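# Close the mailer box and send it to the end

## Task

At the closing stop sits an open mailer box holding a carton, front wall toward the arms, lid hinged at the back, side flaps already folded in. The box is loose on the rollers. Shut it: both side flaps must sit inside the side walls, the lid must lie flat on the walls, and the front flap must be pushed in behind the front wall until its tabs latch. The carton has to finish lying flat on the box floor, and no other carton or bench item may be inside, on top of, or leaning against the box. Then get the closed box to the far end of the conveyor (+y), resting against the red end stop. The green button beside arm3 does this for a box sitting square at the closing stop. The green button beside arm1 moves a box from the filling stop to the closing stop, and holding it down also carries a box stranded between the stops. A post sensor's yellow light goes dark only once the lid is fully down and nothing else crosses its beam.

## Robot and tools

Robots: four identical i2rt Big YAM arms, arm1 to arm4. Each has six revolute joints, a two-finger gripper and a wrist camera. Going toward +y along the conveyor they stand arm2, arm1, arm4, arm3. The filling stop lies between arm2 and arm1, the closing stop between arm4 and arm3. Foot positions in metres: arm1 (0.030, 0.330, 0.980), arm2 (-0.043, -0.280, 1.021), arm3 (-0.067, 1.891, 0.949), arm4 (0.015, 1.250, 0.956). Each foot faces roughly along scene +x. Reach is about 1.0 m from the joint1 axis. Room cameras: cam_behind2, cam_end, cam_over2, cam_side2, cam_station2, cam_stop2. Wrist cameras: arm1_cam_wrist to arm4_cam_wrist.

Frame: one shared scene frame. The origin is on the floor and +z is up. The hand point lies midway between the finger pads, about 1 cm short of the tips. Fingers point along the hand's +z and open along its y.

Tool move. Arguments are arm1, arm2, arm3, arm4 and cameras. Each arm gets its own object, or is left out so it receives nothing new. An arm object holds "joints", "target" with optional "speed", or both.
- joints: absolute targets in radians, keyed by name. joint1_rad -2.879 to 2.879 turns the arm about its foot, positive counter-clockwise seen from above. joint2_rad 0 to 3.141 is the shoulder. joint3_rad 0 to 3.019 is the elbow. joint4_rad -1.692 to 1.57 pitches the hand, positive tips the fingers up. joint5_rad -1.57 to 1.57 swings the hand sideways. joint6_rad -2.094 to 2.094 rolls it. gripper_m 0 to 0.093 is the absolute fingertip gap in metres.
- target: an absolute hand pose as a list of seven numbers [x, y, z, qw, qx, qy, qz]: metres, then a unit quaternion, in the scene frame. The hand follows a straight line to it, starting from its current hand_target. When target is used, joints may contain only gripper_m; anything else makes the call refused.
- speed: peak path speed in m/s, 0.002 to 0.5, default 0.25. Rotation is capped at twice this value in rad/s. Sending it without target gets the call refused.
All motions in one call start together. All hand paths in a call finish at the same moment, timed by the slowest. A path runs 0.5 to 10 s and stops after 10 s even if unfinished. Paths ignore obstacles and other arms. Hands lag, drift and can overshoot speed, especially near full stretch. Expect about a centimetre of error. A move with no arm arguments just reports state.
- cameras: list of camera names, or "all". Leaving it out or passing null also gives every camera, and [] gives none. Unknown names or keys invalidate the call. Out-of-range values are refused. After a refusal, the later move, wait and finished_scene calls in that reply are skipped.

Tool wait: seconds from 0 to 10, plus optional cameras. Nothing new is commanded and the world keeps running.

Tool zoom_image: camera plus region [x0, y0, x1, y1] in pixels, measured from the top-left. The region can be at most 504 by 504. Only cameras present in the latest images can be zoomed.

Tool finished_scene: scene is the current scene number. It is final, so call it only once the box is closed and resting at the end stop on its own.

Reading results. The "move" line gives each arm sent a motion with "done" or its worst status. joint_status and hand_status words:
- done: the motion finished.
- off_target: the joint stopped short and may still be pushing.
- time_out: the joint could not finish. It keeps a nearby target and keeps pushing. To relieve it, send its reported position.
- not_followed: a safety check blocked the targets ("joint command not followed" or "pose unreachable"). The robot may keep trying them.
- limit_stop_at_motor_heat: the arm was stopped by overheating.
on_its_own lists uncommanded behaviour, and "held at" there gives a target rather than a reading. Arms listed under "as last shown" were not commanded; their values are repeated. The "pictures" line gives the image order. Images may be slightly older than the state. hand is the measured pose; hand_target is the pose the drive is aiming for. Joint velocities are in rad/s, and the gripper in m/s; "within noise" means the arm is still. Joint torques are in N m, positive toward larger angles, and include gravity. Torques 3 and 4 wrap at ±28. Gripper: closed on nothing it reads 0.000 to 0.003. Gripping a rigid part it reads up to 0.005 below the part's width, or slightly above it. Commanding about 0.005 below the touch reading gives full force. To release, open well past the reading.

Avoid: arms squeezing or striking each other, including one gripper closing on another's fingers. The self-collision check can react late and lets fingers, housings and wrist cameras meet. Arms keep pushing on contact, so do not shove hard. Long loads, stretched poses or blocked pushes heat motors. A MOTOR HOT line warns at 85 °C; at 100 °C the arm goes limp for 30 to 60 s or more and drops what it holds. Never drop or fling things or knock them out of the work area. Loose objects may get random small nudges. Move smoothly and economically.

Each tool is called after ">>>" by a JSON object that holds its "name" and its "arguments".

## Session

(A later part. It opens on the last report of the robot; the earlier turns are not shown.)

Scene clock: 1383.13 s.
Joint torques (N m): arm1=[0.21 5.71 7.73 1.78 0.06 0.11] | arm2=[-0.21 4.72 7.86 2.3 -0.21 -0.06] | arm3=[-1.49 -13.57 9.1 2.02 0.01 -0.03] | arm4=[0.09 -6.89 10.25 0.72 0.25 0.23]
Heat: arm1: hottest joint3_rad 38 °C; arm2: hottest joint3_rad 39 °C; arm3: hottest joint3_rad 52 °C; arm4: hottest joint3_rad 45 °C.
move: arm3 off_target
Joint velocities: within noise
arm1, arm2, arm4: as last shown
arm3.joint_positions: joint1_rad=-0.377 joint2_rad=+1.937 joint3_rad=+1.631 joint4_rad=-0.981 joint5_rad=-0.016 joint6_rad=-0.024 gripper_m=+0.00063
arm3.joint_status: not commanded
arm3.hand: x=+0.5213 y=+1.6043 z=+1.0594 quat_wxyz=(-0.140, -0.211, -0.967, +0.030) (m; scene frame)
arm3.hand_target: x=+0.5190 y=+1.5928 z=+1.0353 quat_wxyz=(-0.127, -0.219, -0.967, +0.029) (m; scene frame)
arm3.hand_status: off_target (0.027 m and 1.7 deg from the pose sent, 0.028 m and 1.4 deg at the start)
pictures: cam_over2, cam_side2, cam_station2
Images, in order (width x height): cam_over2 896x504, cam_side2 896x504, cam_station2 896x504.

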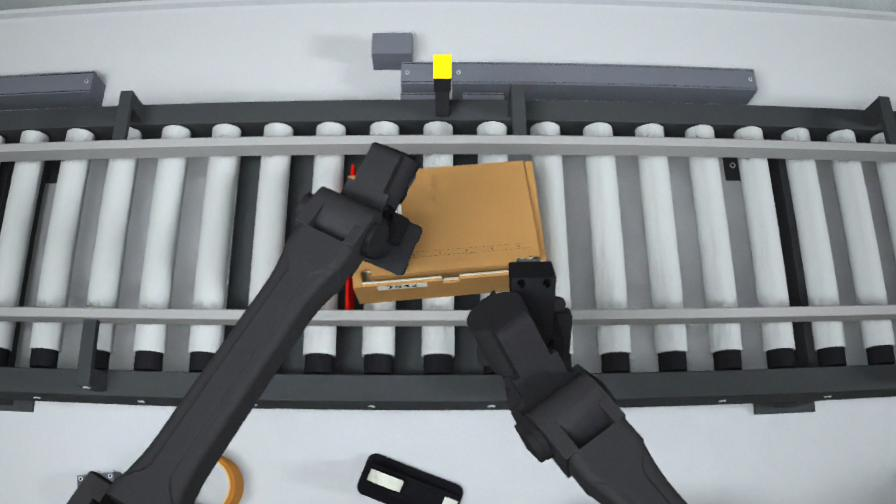

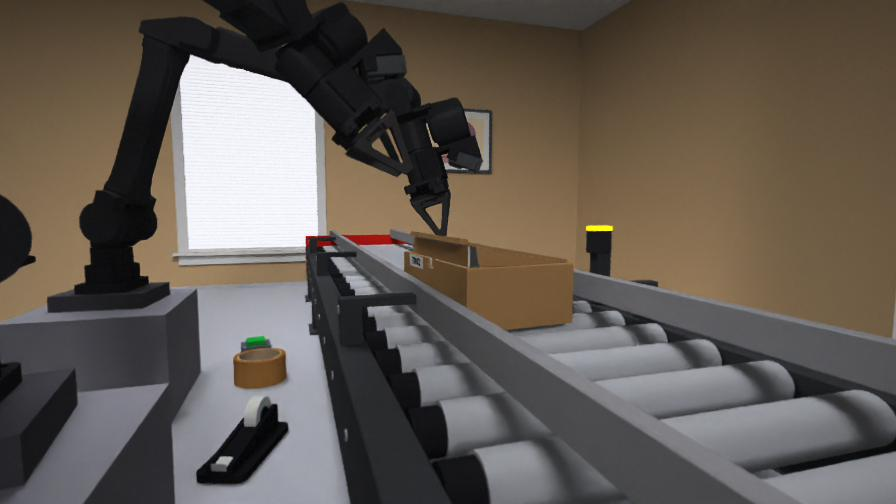

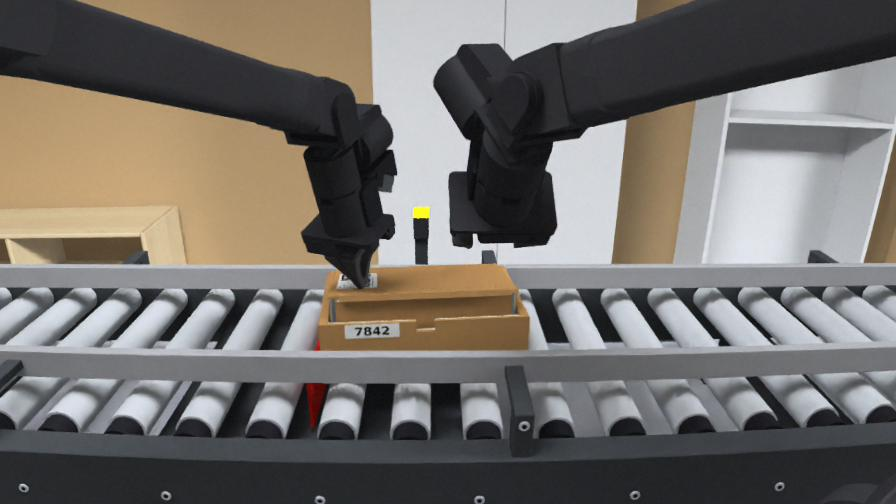

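>>> {"name": "move", "arguments": {"cameras": ["arm4_cam_wrist", "arm3_cam_wrist", "cam_behind2", "cam_stop2"]}}

>>> {"name": "zoom_image", "arguments": {"camera": "arm4_cam_wrist", "region": [100, 0, 436, 252]}}

>>> {"name": "zoom_image", "arguments": {"camera": "cam_stop2", "region": [360, 60, 700, 320]}}

Scene clock: 1393.70 s.
Joint torques (N m): arm1=[0.21 5.54 7.77 1.69 0.04 0.1] | arm2=[-0.32 4.78 7.86 2.32 -0.21 -0.05] | arm3=[-1.44 -13.39 8.99 2.04 0 -0.03] | arm4=[0.09 -6.89 10.22 0.72 0.25 0.24]
Heat: arm1: hottest joint3_rad 38 °C; arm2: hottest joint3_rad 39 °C; arm3: hottest joint3_rad 51 °C; arm4: hottest joint3_rad 46 °C.
Joint velocities: within noise
arm1.joint_positions: joint1_rad=+0.141 joint2_rad=+0.424 joint3_rad=+1.369 joint4_rad=-1.152 joint5_rad=+0.141 joint6_rad=-0.395 gripper_m=+0.09396
arm1.joint_status: not commanded
arm1.hand: x=+0.1935 y=+0.3358 z=+1.5886 quat_wxyz=(-0.626, +0.190, -0.749, +0.104) (m; scene frame)
arm1.hand_target: x=+0.1892 y=+0.3347 z=+1.5990 quat_wxyz=(-0.636, +0.187, -0.742, +0.104) (m; scene frame)
arm1.hand_status: not commanded
arm2.joint_positions: joint1_rad=+0.016 joint2_rad=+0.445 joint3_rad=+1.415 joint4_rad=-1.206 joint5_rad=-0.131 joint6_rad=-0.177 gripper_m=+0.09396
arm2.joint_status: not commanded
arm2.hand: x=+0.1259 y=-0.2820 z=+1.6325 quat_wxyz=(-0.616, +0.065, -0.785, +0.032) (m; scene frame)
arm2.hand_target: x=+0.1212 y=-0.2816 z=+1.6411 quat_wxyz=(-0.624, +0.065, -0.778, +0.034) (m; scene frame)
arm2.hand_status: not commanded
arm3.joint_positions: joint1_rad=-0.377 joint2_rad=+1.937 joint3_rad=+1.631 joint4_rad=-0.981 joint5_rad=-0.016 joint6_rad=-0.024 gripper_m=+0.00063
arm3.joint_status: not commanded
arm3.hand: x=+0.5213 y=+1.6043 z=+1.0594 quat_wxyz=(-0.140, -0.211, -0.967, +0.030) (m; scene frame)
arm3.hand_target: x=+0.5190 y=+1.5928 z=+1.0353 quat_wxyz=(-0.127, -0.219, -0.967, +0.029) (m; scene frame)
arm3.hand_status: off_target (0.027 m and 1.7 deg from the pose sent, 0.028 m and 1.4 deg at the start)
arm4.joint_positions: joint1_rad=+0.450 joint2_rad=+1.188 joint3_rad=+0.850 joint4_rad=-0.549 joint5_rad=+0.414 joint6_rad=+0.454 gripper_m=+0.04994
arm4.joint_status: not commanded
arm4.hand: x=+0.4234 y=+1.4470 z=+1.1607 quat_wxyz=(-0.385, -0.001, -0.923, +0.001) (m; scene frame)
arm4.hand_target: x=+0.4200 y=+1.4500 z=+1.1600 quat_wxyz=(-0.383, +0.000, -0.924, +0.000) (m; scene frame)
arm4.hand_status: not commanded
pictures: arm3_cam_wrist, arm4_cam_wrist, cam_behind2, cam_stop2
Images, in order (width x height): arm3_cam_wrist 672x504, arm4_cam_wrist 672x504, cam_behind2 896x504, cam_stop2 896x504.

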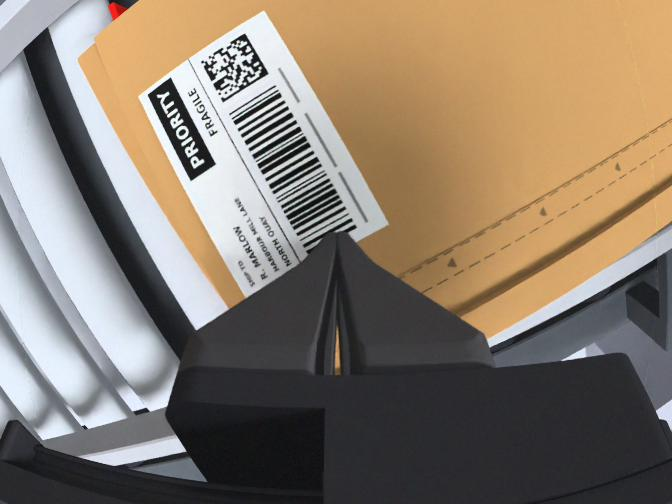

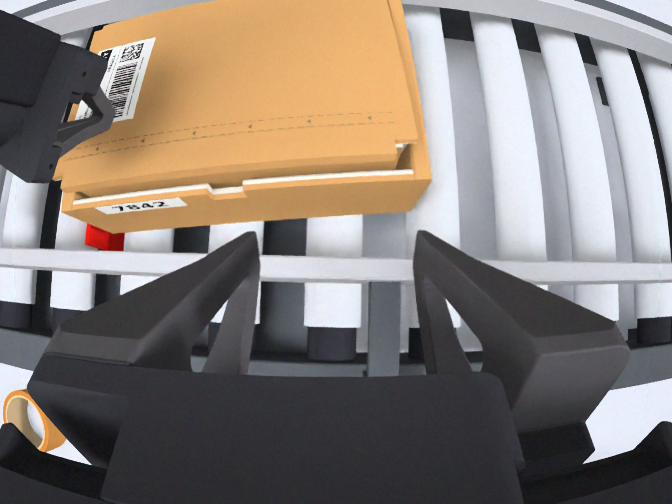

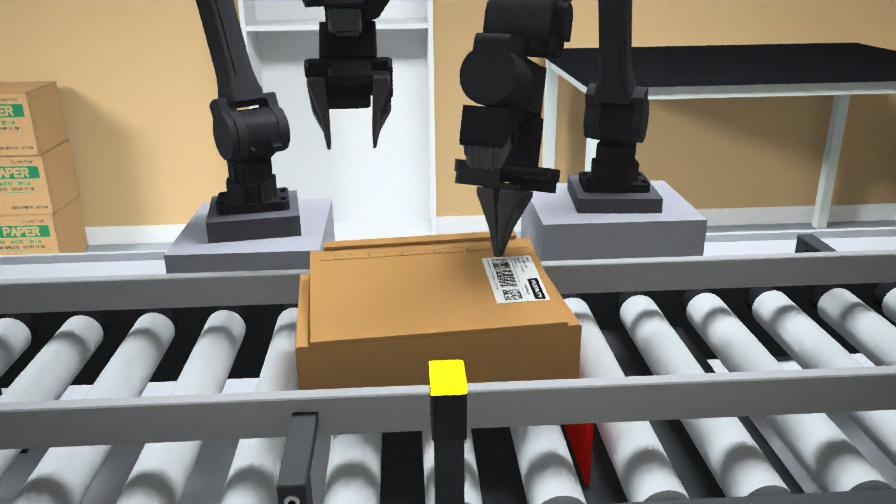

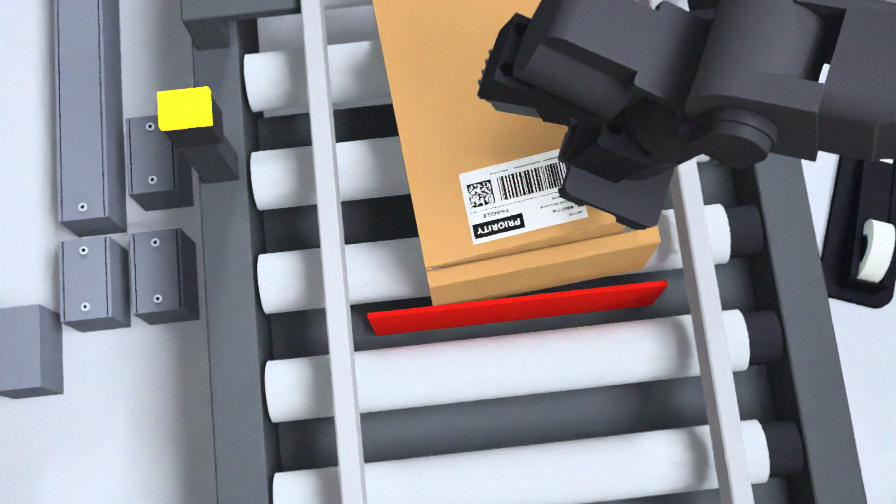

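Scaled by 1.500 from the camera's 672x504 image, which has a finer 960x720 frame.

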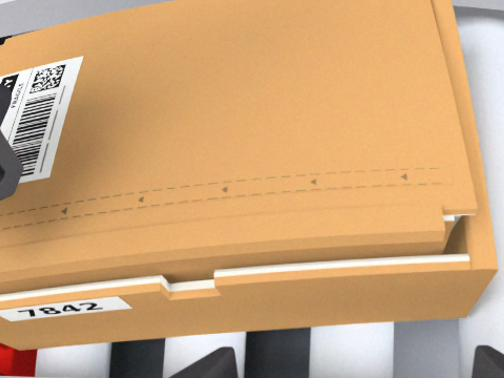

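Scaled by 1.482 from the camera's 896x504 image, which has a finer 1280x720 frame.

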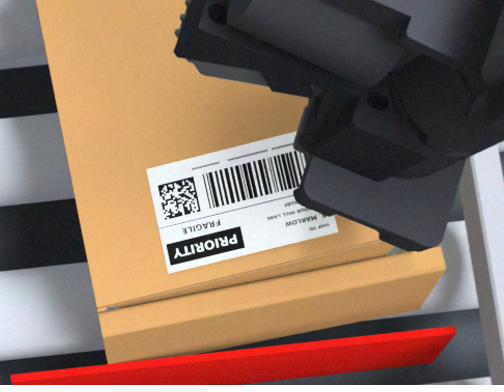

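>>> {"name": "move", "arguments": {"arm3": {"target": [0.518, 1.59, 1.018, 0.1273, 0.2188, 0.9669, -0.0288], "speed": 0.08}, "cameras": ["cam_side2", "cam_station2", "arm4_cam_wrist"]}}

>>> {"name": "zoom_image", "arguments": {"camera": "cam_side2", "region": [390, 190, 600, 340]}}

>>> {"name": "zoom_image", "arguments": {"camera": "cam_station2", "region": [290, 220, 560, 380]}}

Scene clock: 1438.03 s.
Joint torques (N m): arm1=[0.21 5.66 7.75 1.73 0.03 0.11] | arm2=[-0.26 4.84 7.86 2.32 -0.21 -0.05] | arm3=[-1.61 -14.04 8.18 2.07 -0.03 -0.04] | arm4=[0.09 -6.89 10.22 0.72 0.25 0.23]
Heat: arm1: hottest joint3_rad 38 °C; arm2: hottest joint3_rad 39 °C; arm3: hottest joint3_rad 50 °C; arm4: hottest joint3_rad 47 °C.
move: arm3 off_target
Joint velocities: within noise
arm1, arm2, arm4: as last shown
arm3.joint_positions: joint1_rad=-0.380 joint2_rad=+1.953 joint3_rad=+1.617 joint4_rad=-0.942 joint5_rad=-0.016 joint6_rad=-0.025 gripper_m=+0.00063
arm3.joint_status: not commanded
arm3.hand: x=+0.5234 y=+1.6006 z=+1.0456 quat_wxyz=(-0.144, -0.212, -0.966, +0.031) (m; scene frame)
arm3.hand_target: x=+0.5170 y=+1.5908 z=+1.0185 quat_wxyz=(-0.127, -0.219, -0.967, +0.029) (m; scene frame)
arm3.hand_status: off_target (0.030 m and 2.0 deg from the pose sent, 0.044 m and 1.7 deg at the start)
pictures: arm4_cam_wrist, cam_side2, cam_station2
Images, in order (width x height): arm4_cam_wrist 672x504, cam_side2 896x504, cam_station2 896x504.

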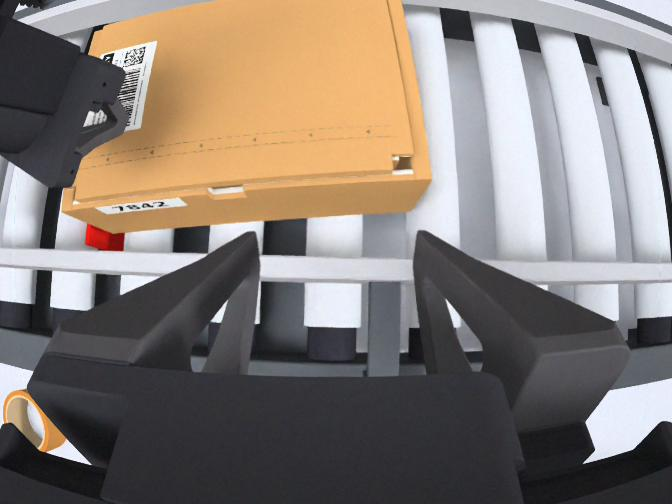

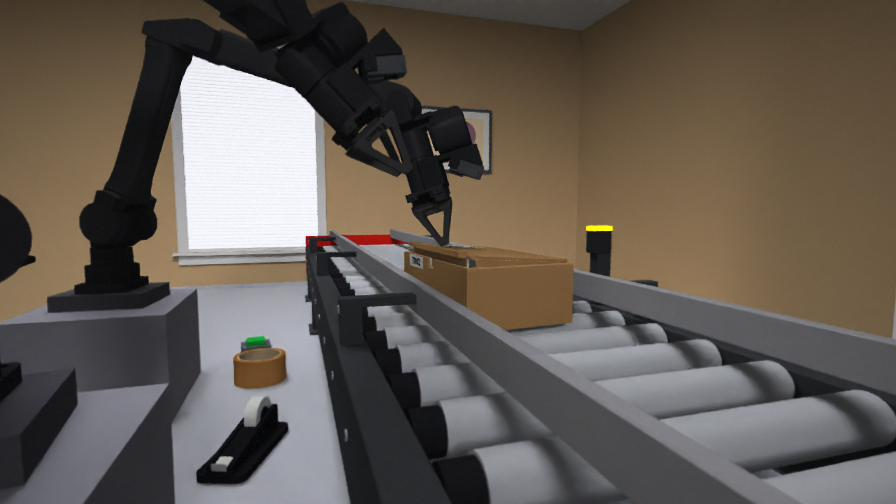

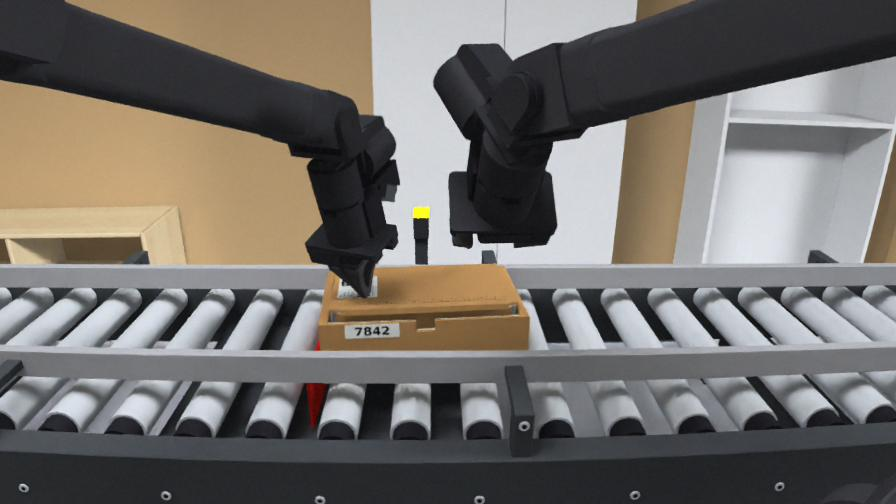

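Scaled by 2.400 from the camera's 896x504 image, which has a finer 1280x720 frame.

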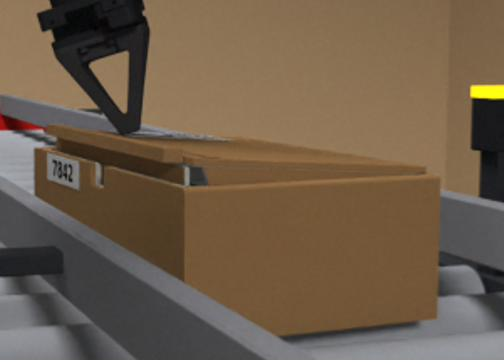

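Scaled by 1.867 from the camera's 896x504 image, which has a finer 1280x720 frame.

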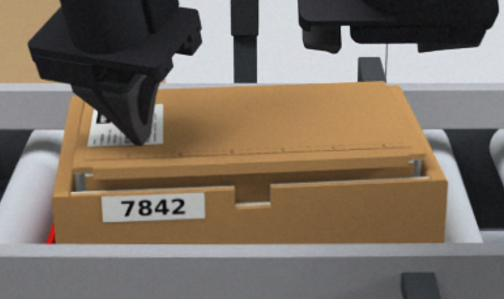

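>>> {"name": "move", "arguments": {"arm3": {"target": [0.517, 1.588, 1.003, 0.1273, 0.2188, 0.9669, -0.0288], "speed": 0.08}, "cameras": ["cam_side2", "cam_station2", "arm4_cam_wrist"]}}

>>> {"name": "zoom_image", "arguments": {"camera": "cam_side2", "region": [390, 190, 600, 340]}}

>>> {"name": "zoom_image", "arguments": {"camera": "cam_station2", "region": [290, 220, 560, 380]}}

Scene clock: 1451.17 s.
Joint torques (N m): arm1=[0.32 5.48 7.71 1.81 0.04 0.1] | arm2=[-0.32 4.72 7.86 2.32 -0.2 -0.05] | arm3=[-1.79 -13.8 7.97 2.1 -0.07 -0.05] | arm4=[0.09 -6.83 10.22 0.73 0.25 0.23]
Heat: arm1: hottest joint3_rad 38 °C; arm2: hottest joint3_rad 39 °C; arm3: hottest joint3_rad 48 °C; arm4: hottest joint3_rad 47 °C.
move: arm3 off_target
Joint velocities: within noise
arm1, arm2, arm4: as last shown
arm3.joint_positions: joint1_rad=-0.383 joint2_rad=+1.960 joint3_rad=+1.601 joint4_rad=-0.910 joint5_rad=-0.016 joint6_rad=-0.028 gripper_m=+0.00063
arm3.joint_status: not commanded
arm3.hand: x=+0.5241 y=+1.5981 z=+1.0366 quat_wxyz=(-0.149, -0.212, -0.965, +0.032) (m; scene frame)
arm3.hand_target: x=+0.5157 y=+1.5891 z=+1.0037 quat_wxyz=(-0.127, -0.219, -0.967, +0.029) (m; scene frame)
arm3.hand_status: off_target (0.036 m and 2.6 deg from the pose sent, 0.045 m and 2.1 deg at the start)
pictures: arm4_cam_wrist, cam_side2, cam_station2
Images, in order (width x height): arm4_cam_wrist 672x504, cam_side2 896x504, cam_station2 896x504.

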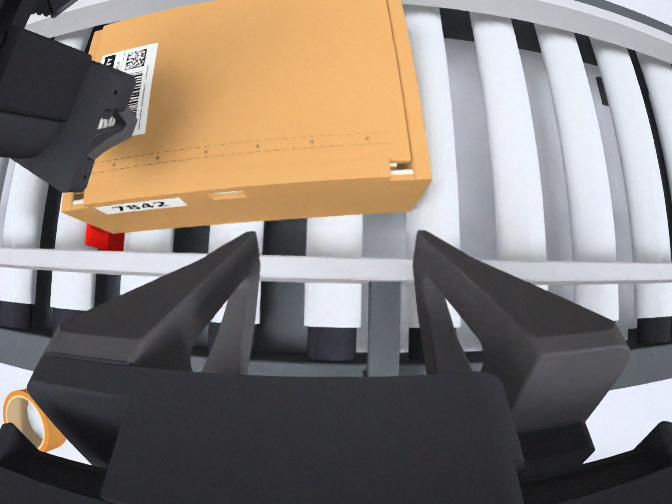

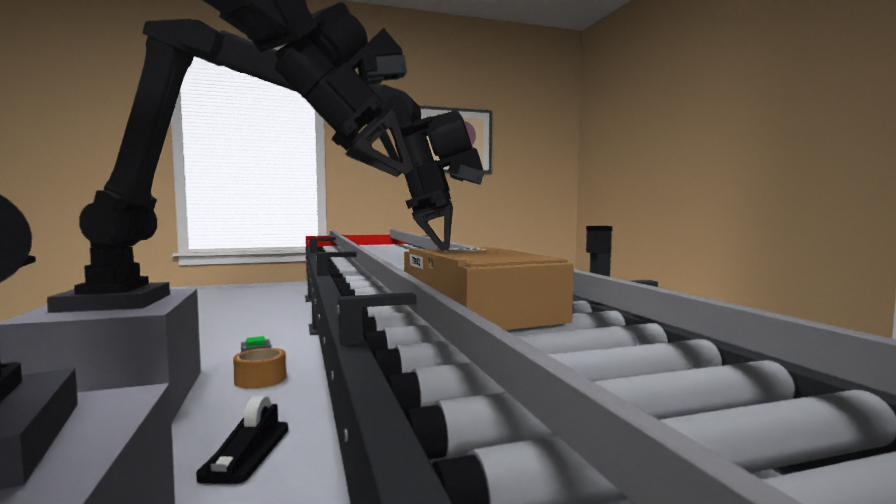

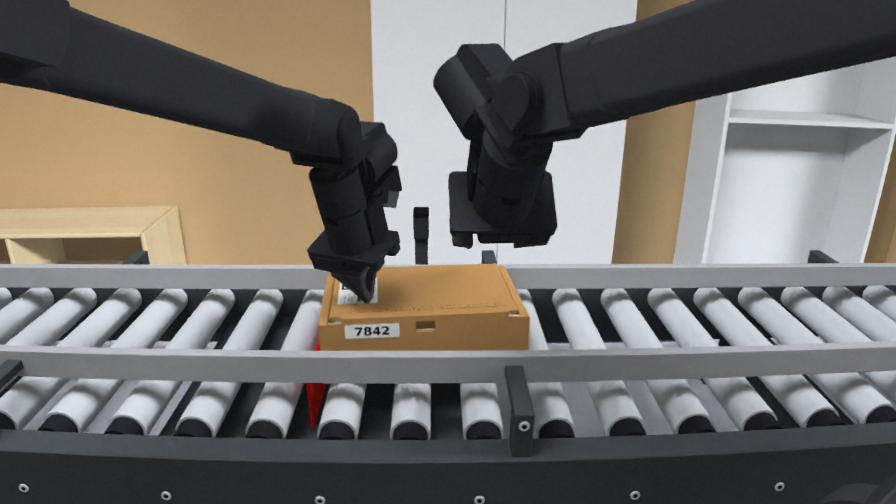

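Scaled by 2.400 from the camera's 896x504 image, which has a finer 1280x720 frame.

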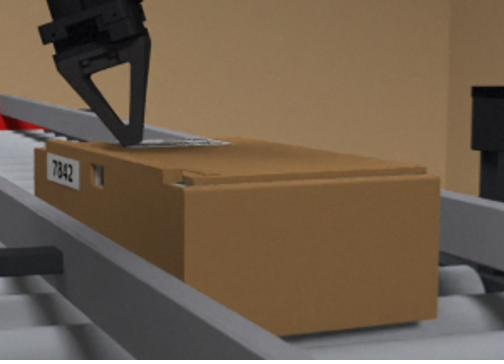

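Scaled by 1.867 from the camera's 896x504 image, which has a finer 1280x720 frame.

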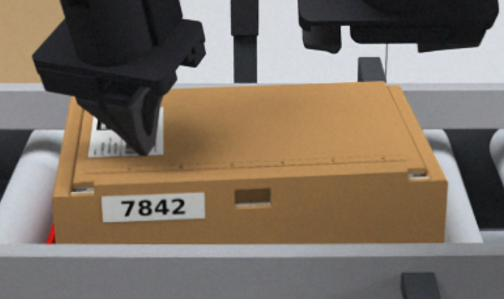

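>>> {"name": "zoom_image", "arguments": {"camera": "cam_side2", "region": [400, 225, 520, 310]}}

>>> {"name": "zoom_image", "arguments": {"camera": "arm4_cam_wrist", "region": [300, 90, 460, 230]}}

>>> {"name": "zoom_image", "arguments": {"camera": "arm4_cam_wrist", "region": [50, 120, 250, 250]}}

Scaled by 4.200 from the camera's 896x504 image, which has a finer 1280x720 frame.

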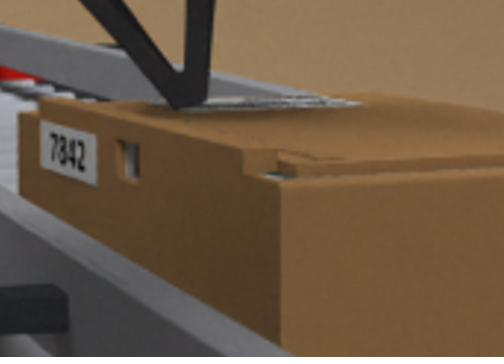

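Scaled by 3.150 from the camera's 672x504 image, which has a finer 960x720 frame.

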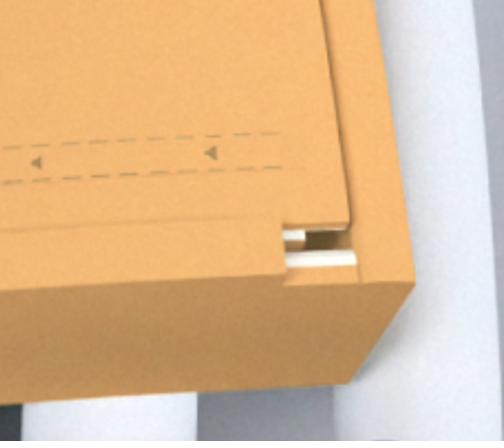

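Scaled by 2.520 from the camera's 672x504 image, which has a finer 960x720 frame.

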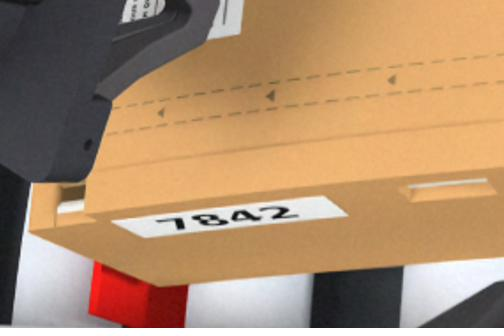

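>>> {"name": "move", "arguments": {"arm4": {"joints": {"gripper_m": 0.0}, "target": [0.505, 1.482, 1.13, 0.1276, -0.2078, 0.9694, 0.02735], "speed": 0.15}, "cameras": ["cam_side2", "cam_station2", "arm4_cam_wrist", "cam_over2"]}}

Scene clock: 1482.67 s.
Joint torques (N m): arm1=[0.32 5.6 7.71 1.81 0.05 0.12] | arm2=[-0.32 4.72 7.87 2.33 -0.21 -0.05] | arm3=[-1.38 -13.39 7.9 2.11 -0.06 -0.05] | arm4=[-1.73 -11.63 14.87 0.1 -0.23 0.05]
Heat: arm1: hottest joint3_rad 38 °C; arm2: hottest joint3_rad 39 °C; arm3: hottest joint3_rad 47 °C; arm4: hottest joint3_rad 48 °C.
move: arm4 off_target
Joint velocities: within noise
arm1, arm2, arm3: as last shown
arm4.joint_positions: joint1_rad=+0.305 joint2_rad=+1.616 joint3_rad=+1.313 joint4_rad=-1.052 joint5_rad=+0.008 joint6_rad=+0.031 gripper_m=+0.00040
arm4.joint_status: all done
arm4.hand: x=+0.4847 y=+1.4797 z=+1.1124 quat_wxyz=(-0.110, +0.210, -0.971, -0.023) (m; scene frame)
arm4.hand_target: x=+0.5040 y=+1.4814 z=+1.1303 quat_wxyz=(-0.128, +0.208, -0.969, -0.027) (m; scene frame)
arm4.hand_status: off_target (0.027 m and 2.1 deg from the pose sent, 0.094 m and 38.6 deg at the start)
pictures: arm4_cam_wrist, cam_over2, cam_side2, cam_station2
Images, in order (width x height): arm4_cam_wrist 672x504, cam_over2 896x504, cam_side2 896x504, cam_station2 896x504.

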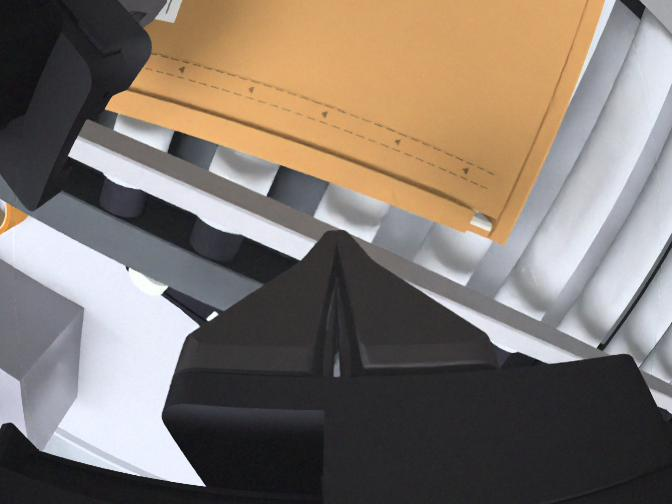

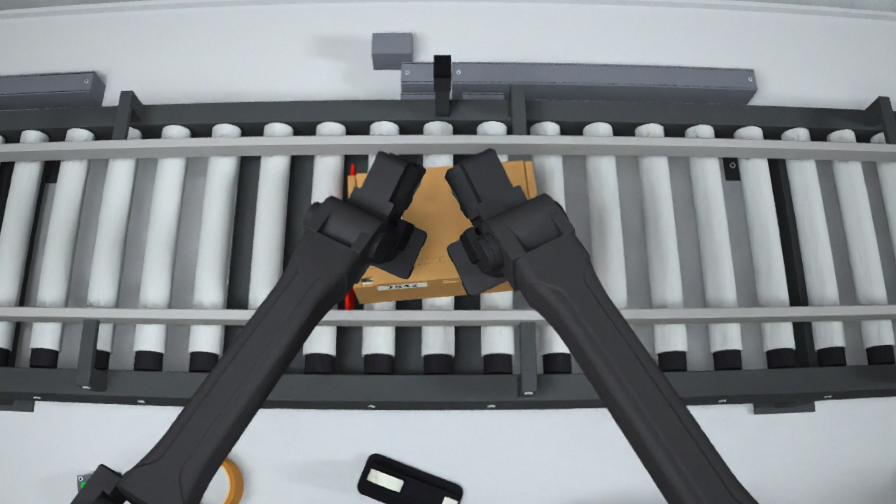

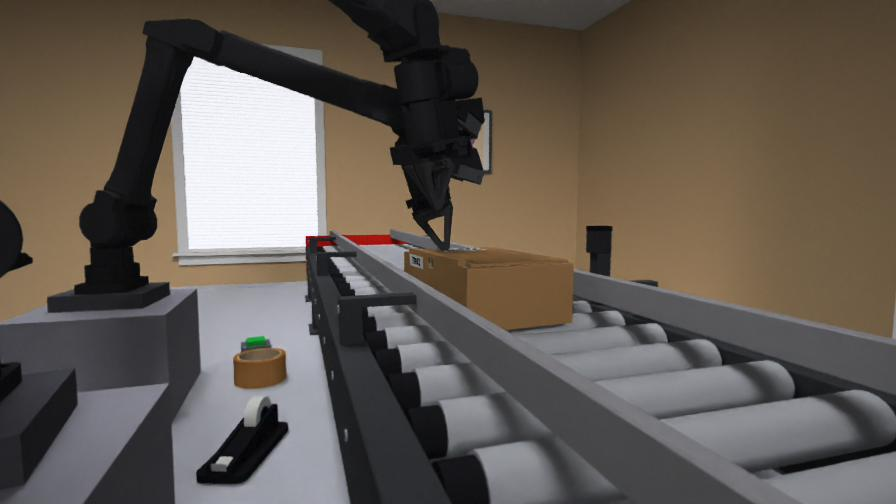

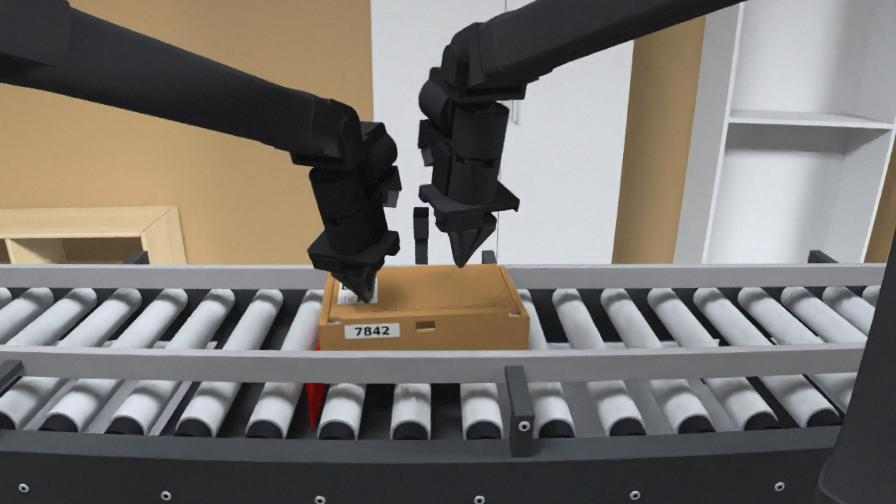

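>>> {"name": "move", "arguments": {"arm4": {"target": [0.532, 1.485, 1.085, 0.1276, -0.2078, 0.9694, 0.02735], "speed": 0.1}, "cameras": ["cam_side2", "arm4_cam_wrist"]}}

Scene clock: 1489.70 s.
Joint torques (N m): arm1=[0.21 5.71 7.71 1.78 0.04 0.12] | arm2=[-0.26 4.72 7.86 2.32 -0.21 -0.05] | arm3=[-1.55 -13.16 7.9 2.07 -0.05 -0.06] | arm4=[-1.73 -13.16 14.3 0.75 -0.23 0.05]
Heat: arm1: hottest joint3_rad 38 °C; arm2: hottest joint3_rad 39 °C; arm3: hottest joint3_rad 47 °C; arm4: hottest joint3_rad 48 °C.
move: arm4 off_target
Joint velocities: within noise
arm1, arm2, arm3: as last shown
arm4.joint_positions: joint1_rad=+0.288 joint2_rad=+1.718 joint3_rad=+1.318 joint4_rad=-0.978 joint5_rad=+0.004 joint6_rad=+0.015 gripper_m=+0.00040
arm4.joint_status: not commanded
arm4.hand: x=+0.5064 y=+1.4807 z=+1.0662 quat_wxyz=(-0.099, +0.210, -0.972, -0.020) (m; scene frame)
arm4.hand_target: x=+0.5306 y=+1.4841 z=+1.0856 quat_wxyz=(-0.128, +0.208, -0.969, -0.027) (m; scene frame)
arm4.hand_status: off_target (0.032 m and 3.4 deg from the pose sent, 0.055 m and 2.1 deg at the start)
pictures: arm4_cam_wrist, cam_side2
Images, in order (width x height): arm4_cam_wrist 672x504, cam_side2 896x504.

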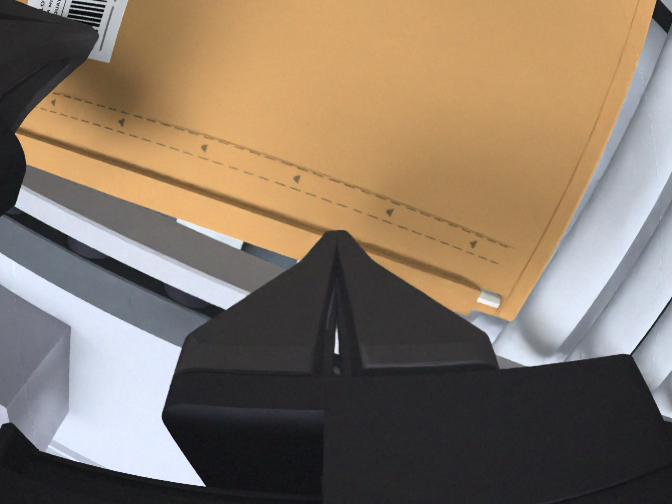

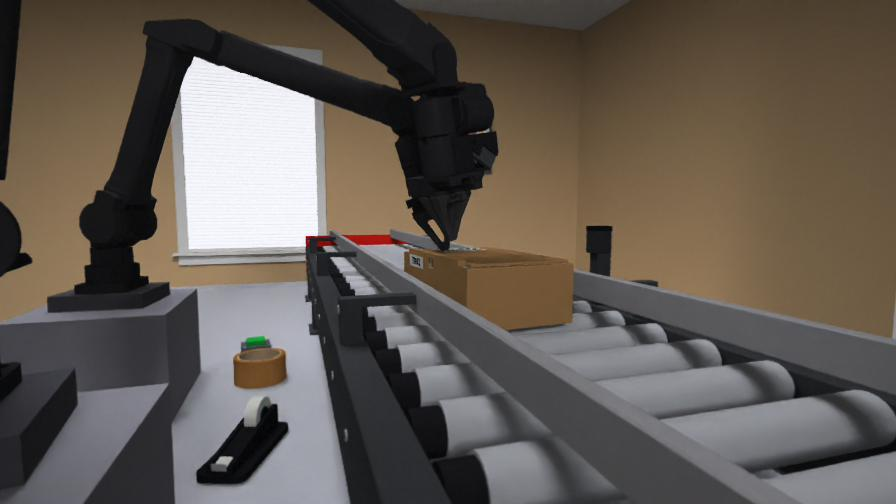

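>>> {"name": "move", "arguments": {"arm4": {"target": [0.53, 1.485, 1.045, 0.1276, -0.2078, 0.9694, 0.02735], "speed": 0.08}, "cameras": ["cam_side2", "arm4_cam_wrist"]}}

Scene clock: 1496.57 s.
Joint torques (N m): arm1=[0.03 5.6 7.73 1.72 0.06 0.11] | arm2=[-0.32 4.72 7.86 2.3 -0.21 -0.05] | arm3=[-1.55 -13.33 7.88 2.1 -0.07 -0.05] | arm4=[-1.61 -13.27 9.22 0.9 -0.23 0.08]
Heat: arm1: hottest joint3_rad 38 °C; arm2: hottest joint3_rad 39 °C; arm3: hottest joint3_rad 47 °C; arm4: hottest joint3_rad 47 °C.
move: arm4 done
Joint velocities: within noise
arm1, arm2, arm3: as last shown
arm4.joint_positions: joint1_rad=+0.288 joint2_rad=+1.754 joint3_rad=+1.314 joint4_rad=-0.878 joint5_rad=+0.004 joint6_rad=+0.014 gripper_m=+0.00040
arm4.joint_status: not commanded
arm4.hand: x=+0.5254 y=+1.4896 z=+1.0508 quat_wxyz=(-0.128, +0.210, -0.969, -0.027) (m; scene frame)
arm4.hand_target: x=+0.5299 y=+1.4849 z=+1.0451 quat_wxyz=(-0.128, +0.208, -0.969, -0.027) (m; scene frame)
arm4.hand_status: done (0.009 m and 0.2 deg from the pose sent, 0.032 m and 3.4 deg at the start)
pictures: arm4_cam_wrist, cam_side2
Images, in order (width x height): arm4_cam_wrist 672x504, cam_side2 896x504.

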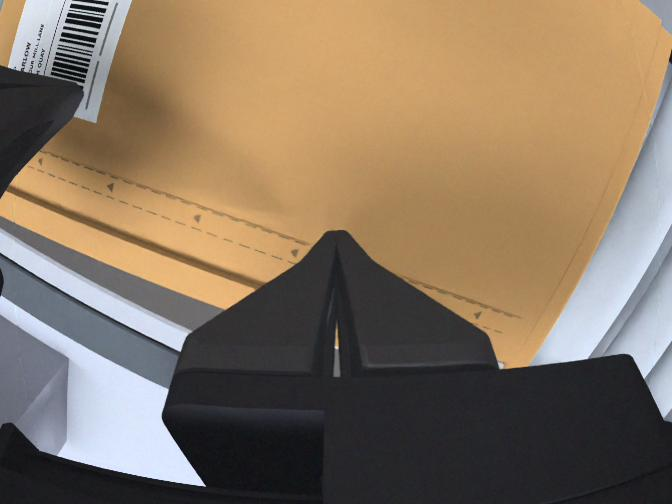

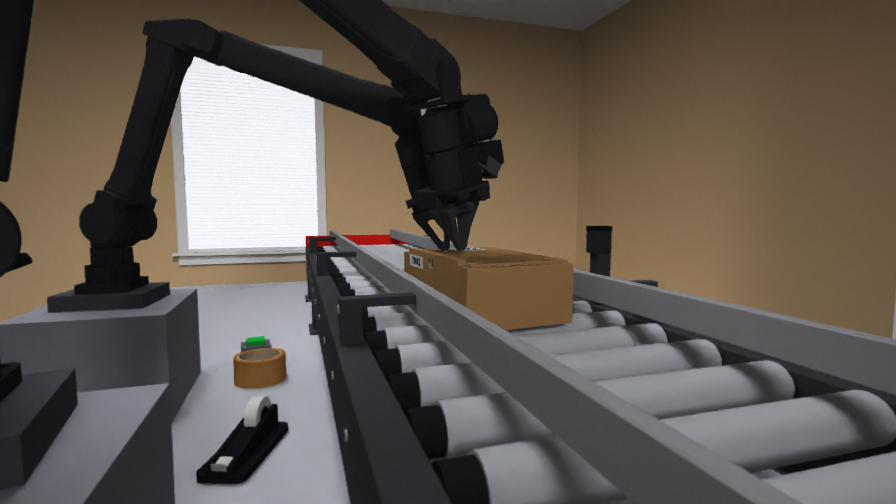

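>>> {"name": "move", "arguments": {"arm4": {"target": [0.515, 1.483, 1.025, 0.1276, -0.2078, 0.9694, 0.02735], "speed": 0.08}, "cameras": ["cam_side2", "arm4_cam_wrist", "cam_station2"]}}

>>> {"name": "zoom_image", "arguments": {"camera": "cam_side2", "region": [390, 190, 600, 340]}}

Scene clock: 1502.97 s.
Joint torques (N m): arm1=[0.38 5.6 7.73 1.73 0.06 0.1] | arm2=[-0.21 4.78 7.88 2.32 -0.21 -0.05] | arm3=[-1.73 -13.45 7.87 1.98 -0.03 -0.07] | arm4=[-0.97 -13.04 7.49 0.73 -0.14 0.15]
Heat: arm1: hottest joint3_rad 38 °C; arm2: hottest joint3_rad 39 °C; arm3: hottest joint3_rad 47 °C; arm4: hottest joint3_rad 47 °C.
move: arm4 off_target
Joint velocities: within noise
arm1, arm2, arm3: as last shown
arm3.hand: x=+0.5240 y=+1.5979 z=+1.0366 quat_wxyz=(-0.149, -0.212, -0.965, +0.032) (m; scene frame)
arm3.hand_target: x=+0.5156 y=+1.5889 z=+1.0037 quat_wxyz=(-0.127, -0.219, -0.967, +0.029) (m; scene frame)
arm4.joint_positions: joint1_rad=+0.288 joint2_rad=+1.744 joint3_rad=+1.260 joint4_rad=-0.811 joint5_rad=+0.004 joint6_rad=+0.014 gripper_m=+0.00040
arm4.joint_status: not commanded
arm4.hand: x=+0.5204 y=+1.4872 z=+1.0384 quat_wxyz=(-0.139, +0.209, -0.967, -0.030) (m; scene frame)
arm4.hand_target: x=+0.5149 y=+1.4829 z=+1.0252 quat_wxyz=(-0.128, +0.208, -0.969, -0.027) (m; scene frame)
arm4.hand_status: off_target (0.015 m and 1.3 deg from the pose sent, 0.028 m and 0.2 deg at the start)
pictures: arm4_cam_wrist, cam_side2, cam_station2
Images, in order (width x height): arm4_cam_wrist 672x504, cam_side2 896x504, cam_station2 896x504.

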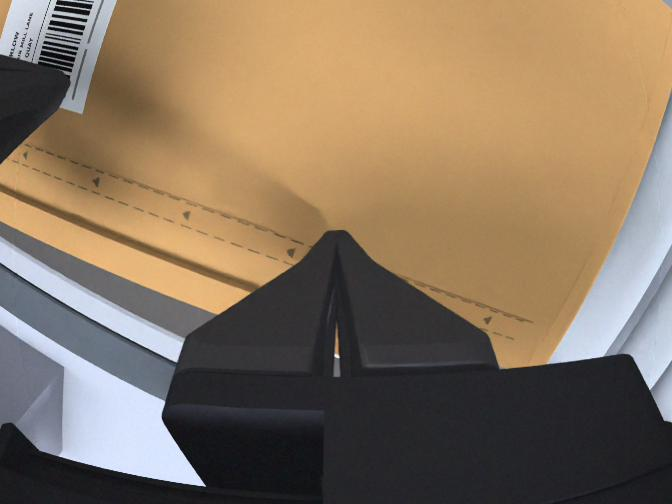

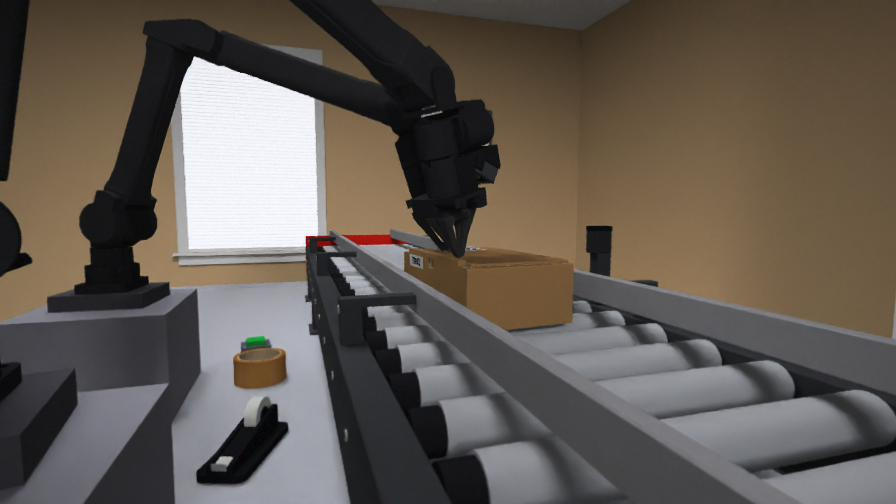

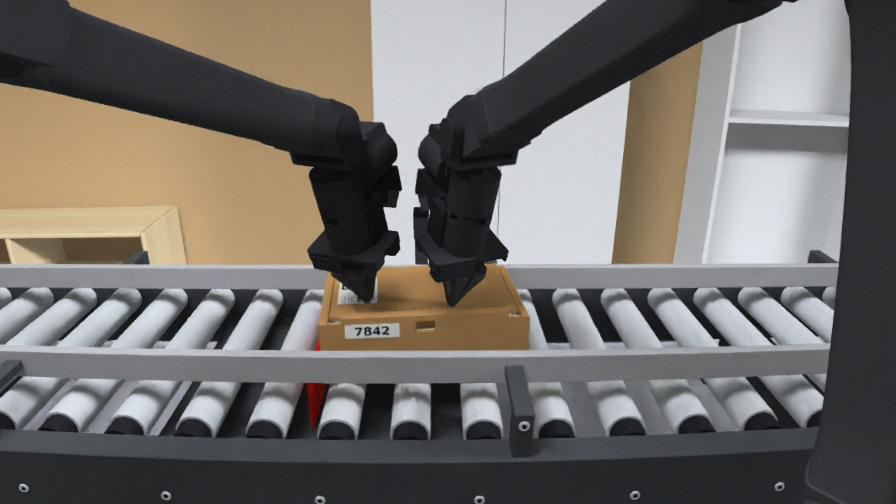

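Scaled by 2.400 from the camera's 896x504 image, which has a finer 1280x720 frame.

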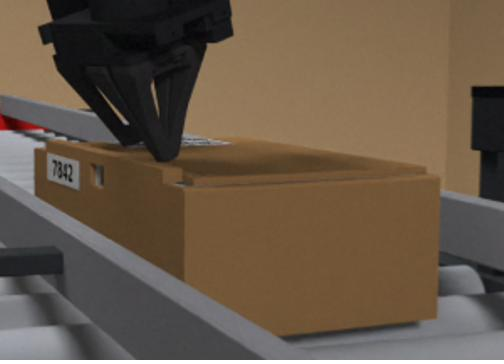

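>>> {"name": "move", "arguments": {"arm4": {"target": [0.511, 1.482, 1.0, 0.1276, -0.2078, 0.9694, 0.02735], "speed": 0.08}, "cameras": ["cam_side2", "arm4_cam_wrist", "cam_station2"]}}

>>> {"name": "zoom_image", "arguments": {"camera": "cam_side2", "region": [390, 190, 600, 340]}}

>>> {"name": "zoom_image", "arguments": {"camera": "cam_station2", "region": [290, 220, 560, 380]}}

Scene clock: 1509.63 s.
Joint torques (N m): arm1=[0.26 5.48 7.72 1.76 0.04 0.08] | arm2=[-0.26 4.72 7.88 2.33 -0.21 -0.05] | arm3=[-1.79 -13.33 7.86 2.06 -0.04 -0.06] | arm4=[-0.79 -10.05 6.63 1.11 -0.13 0.17]
Heat: arm1: hottest joint3_rad 38 °C; arm2: hottest joint3_rad 39 °C; arm3: hottest joint3_rad 47 °C; arm4: hottest joint3_rad 47 °C.
move: arm4 off_target
Joint velocities: within noise
arm1, arm2, arm3: as last shown
arm4.joint_positions: joint1_rad=+0.288 joint2_rad=+1.728 joint3_rad=+1.225 joint4_rad=-0.756 joint5_rad=+0.004 joint6_rad=+0.014 gripper_m=+0.00040
arm4.joint_status: not commanded
arm4.hand: x=+0.5197 y=+1.4869 z=+1.0364 quat_wxyz=(-0.156, +0.209, -0.965, -0.034) (m; scene frame)
arm4.hand_target: x=+0.5094 y=+1.4812 z=+1.0015 quat_wxyz=(-0.127, +0.208, -0.969, -0.027) (m; scene frame)
arm4.hand_status: off_target (0.038 m and 3.4 deg from the pose sent, 0.040 m and 1.3 deg at the start)
pictures: arm4_cam_wrist, cam_side2, cam_station2
Images, in order (width x height): arm4_cam_wrist 672x504, cam_side2 896x504, cam_station2 896x504.

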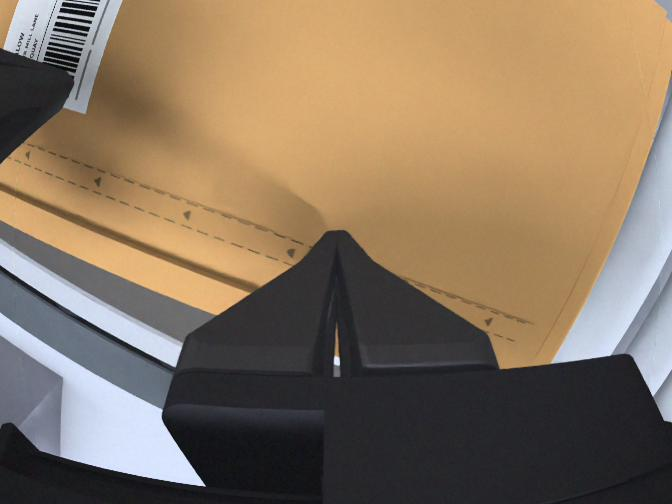

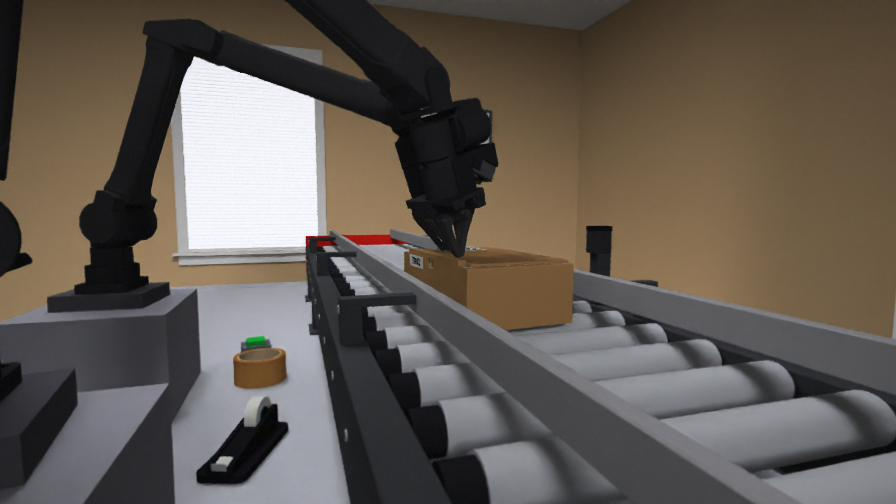

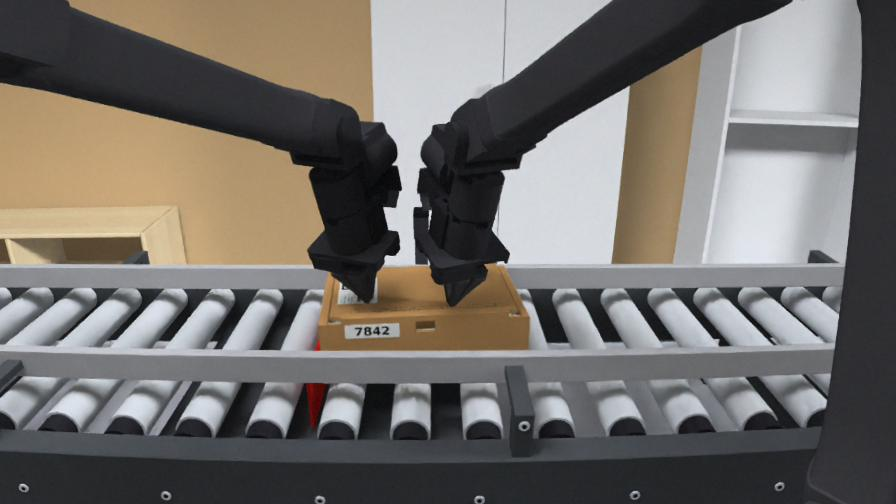

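Scaled by 2.400 from the camera's 896x504 image, which has a finer 1280x720 frame.

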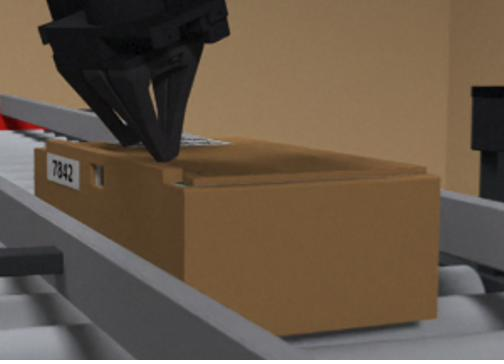

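Scaled by 1.867 from the camera's 896x504 image, which has a finer 1280x720 frame.

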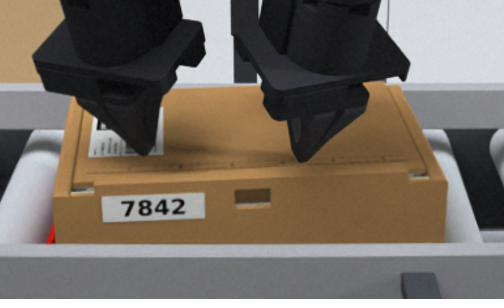

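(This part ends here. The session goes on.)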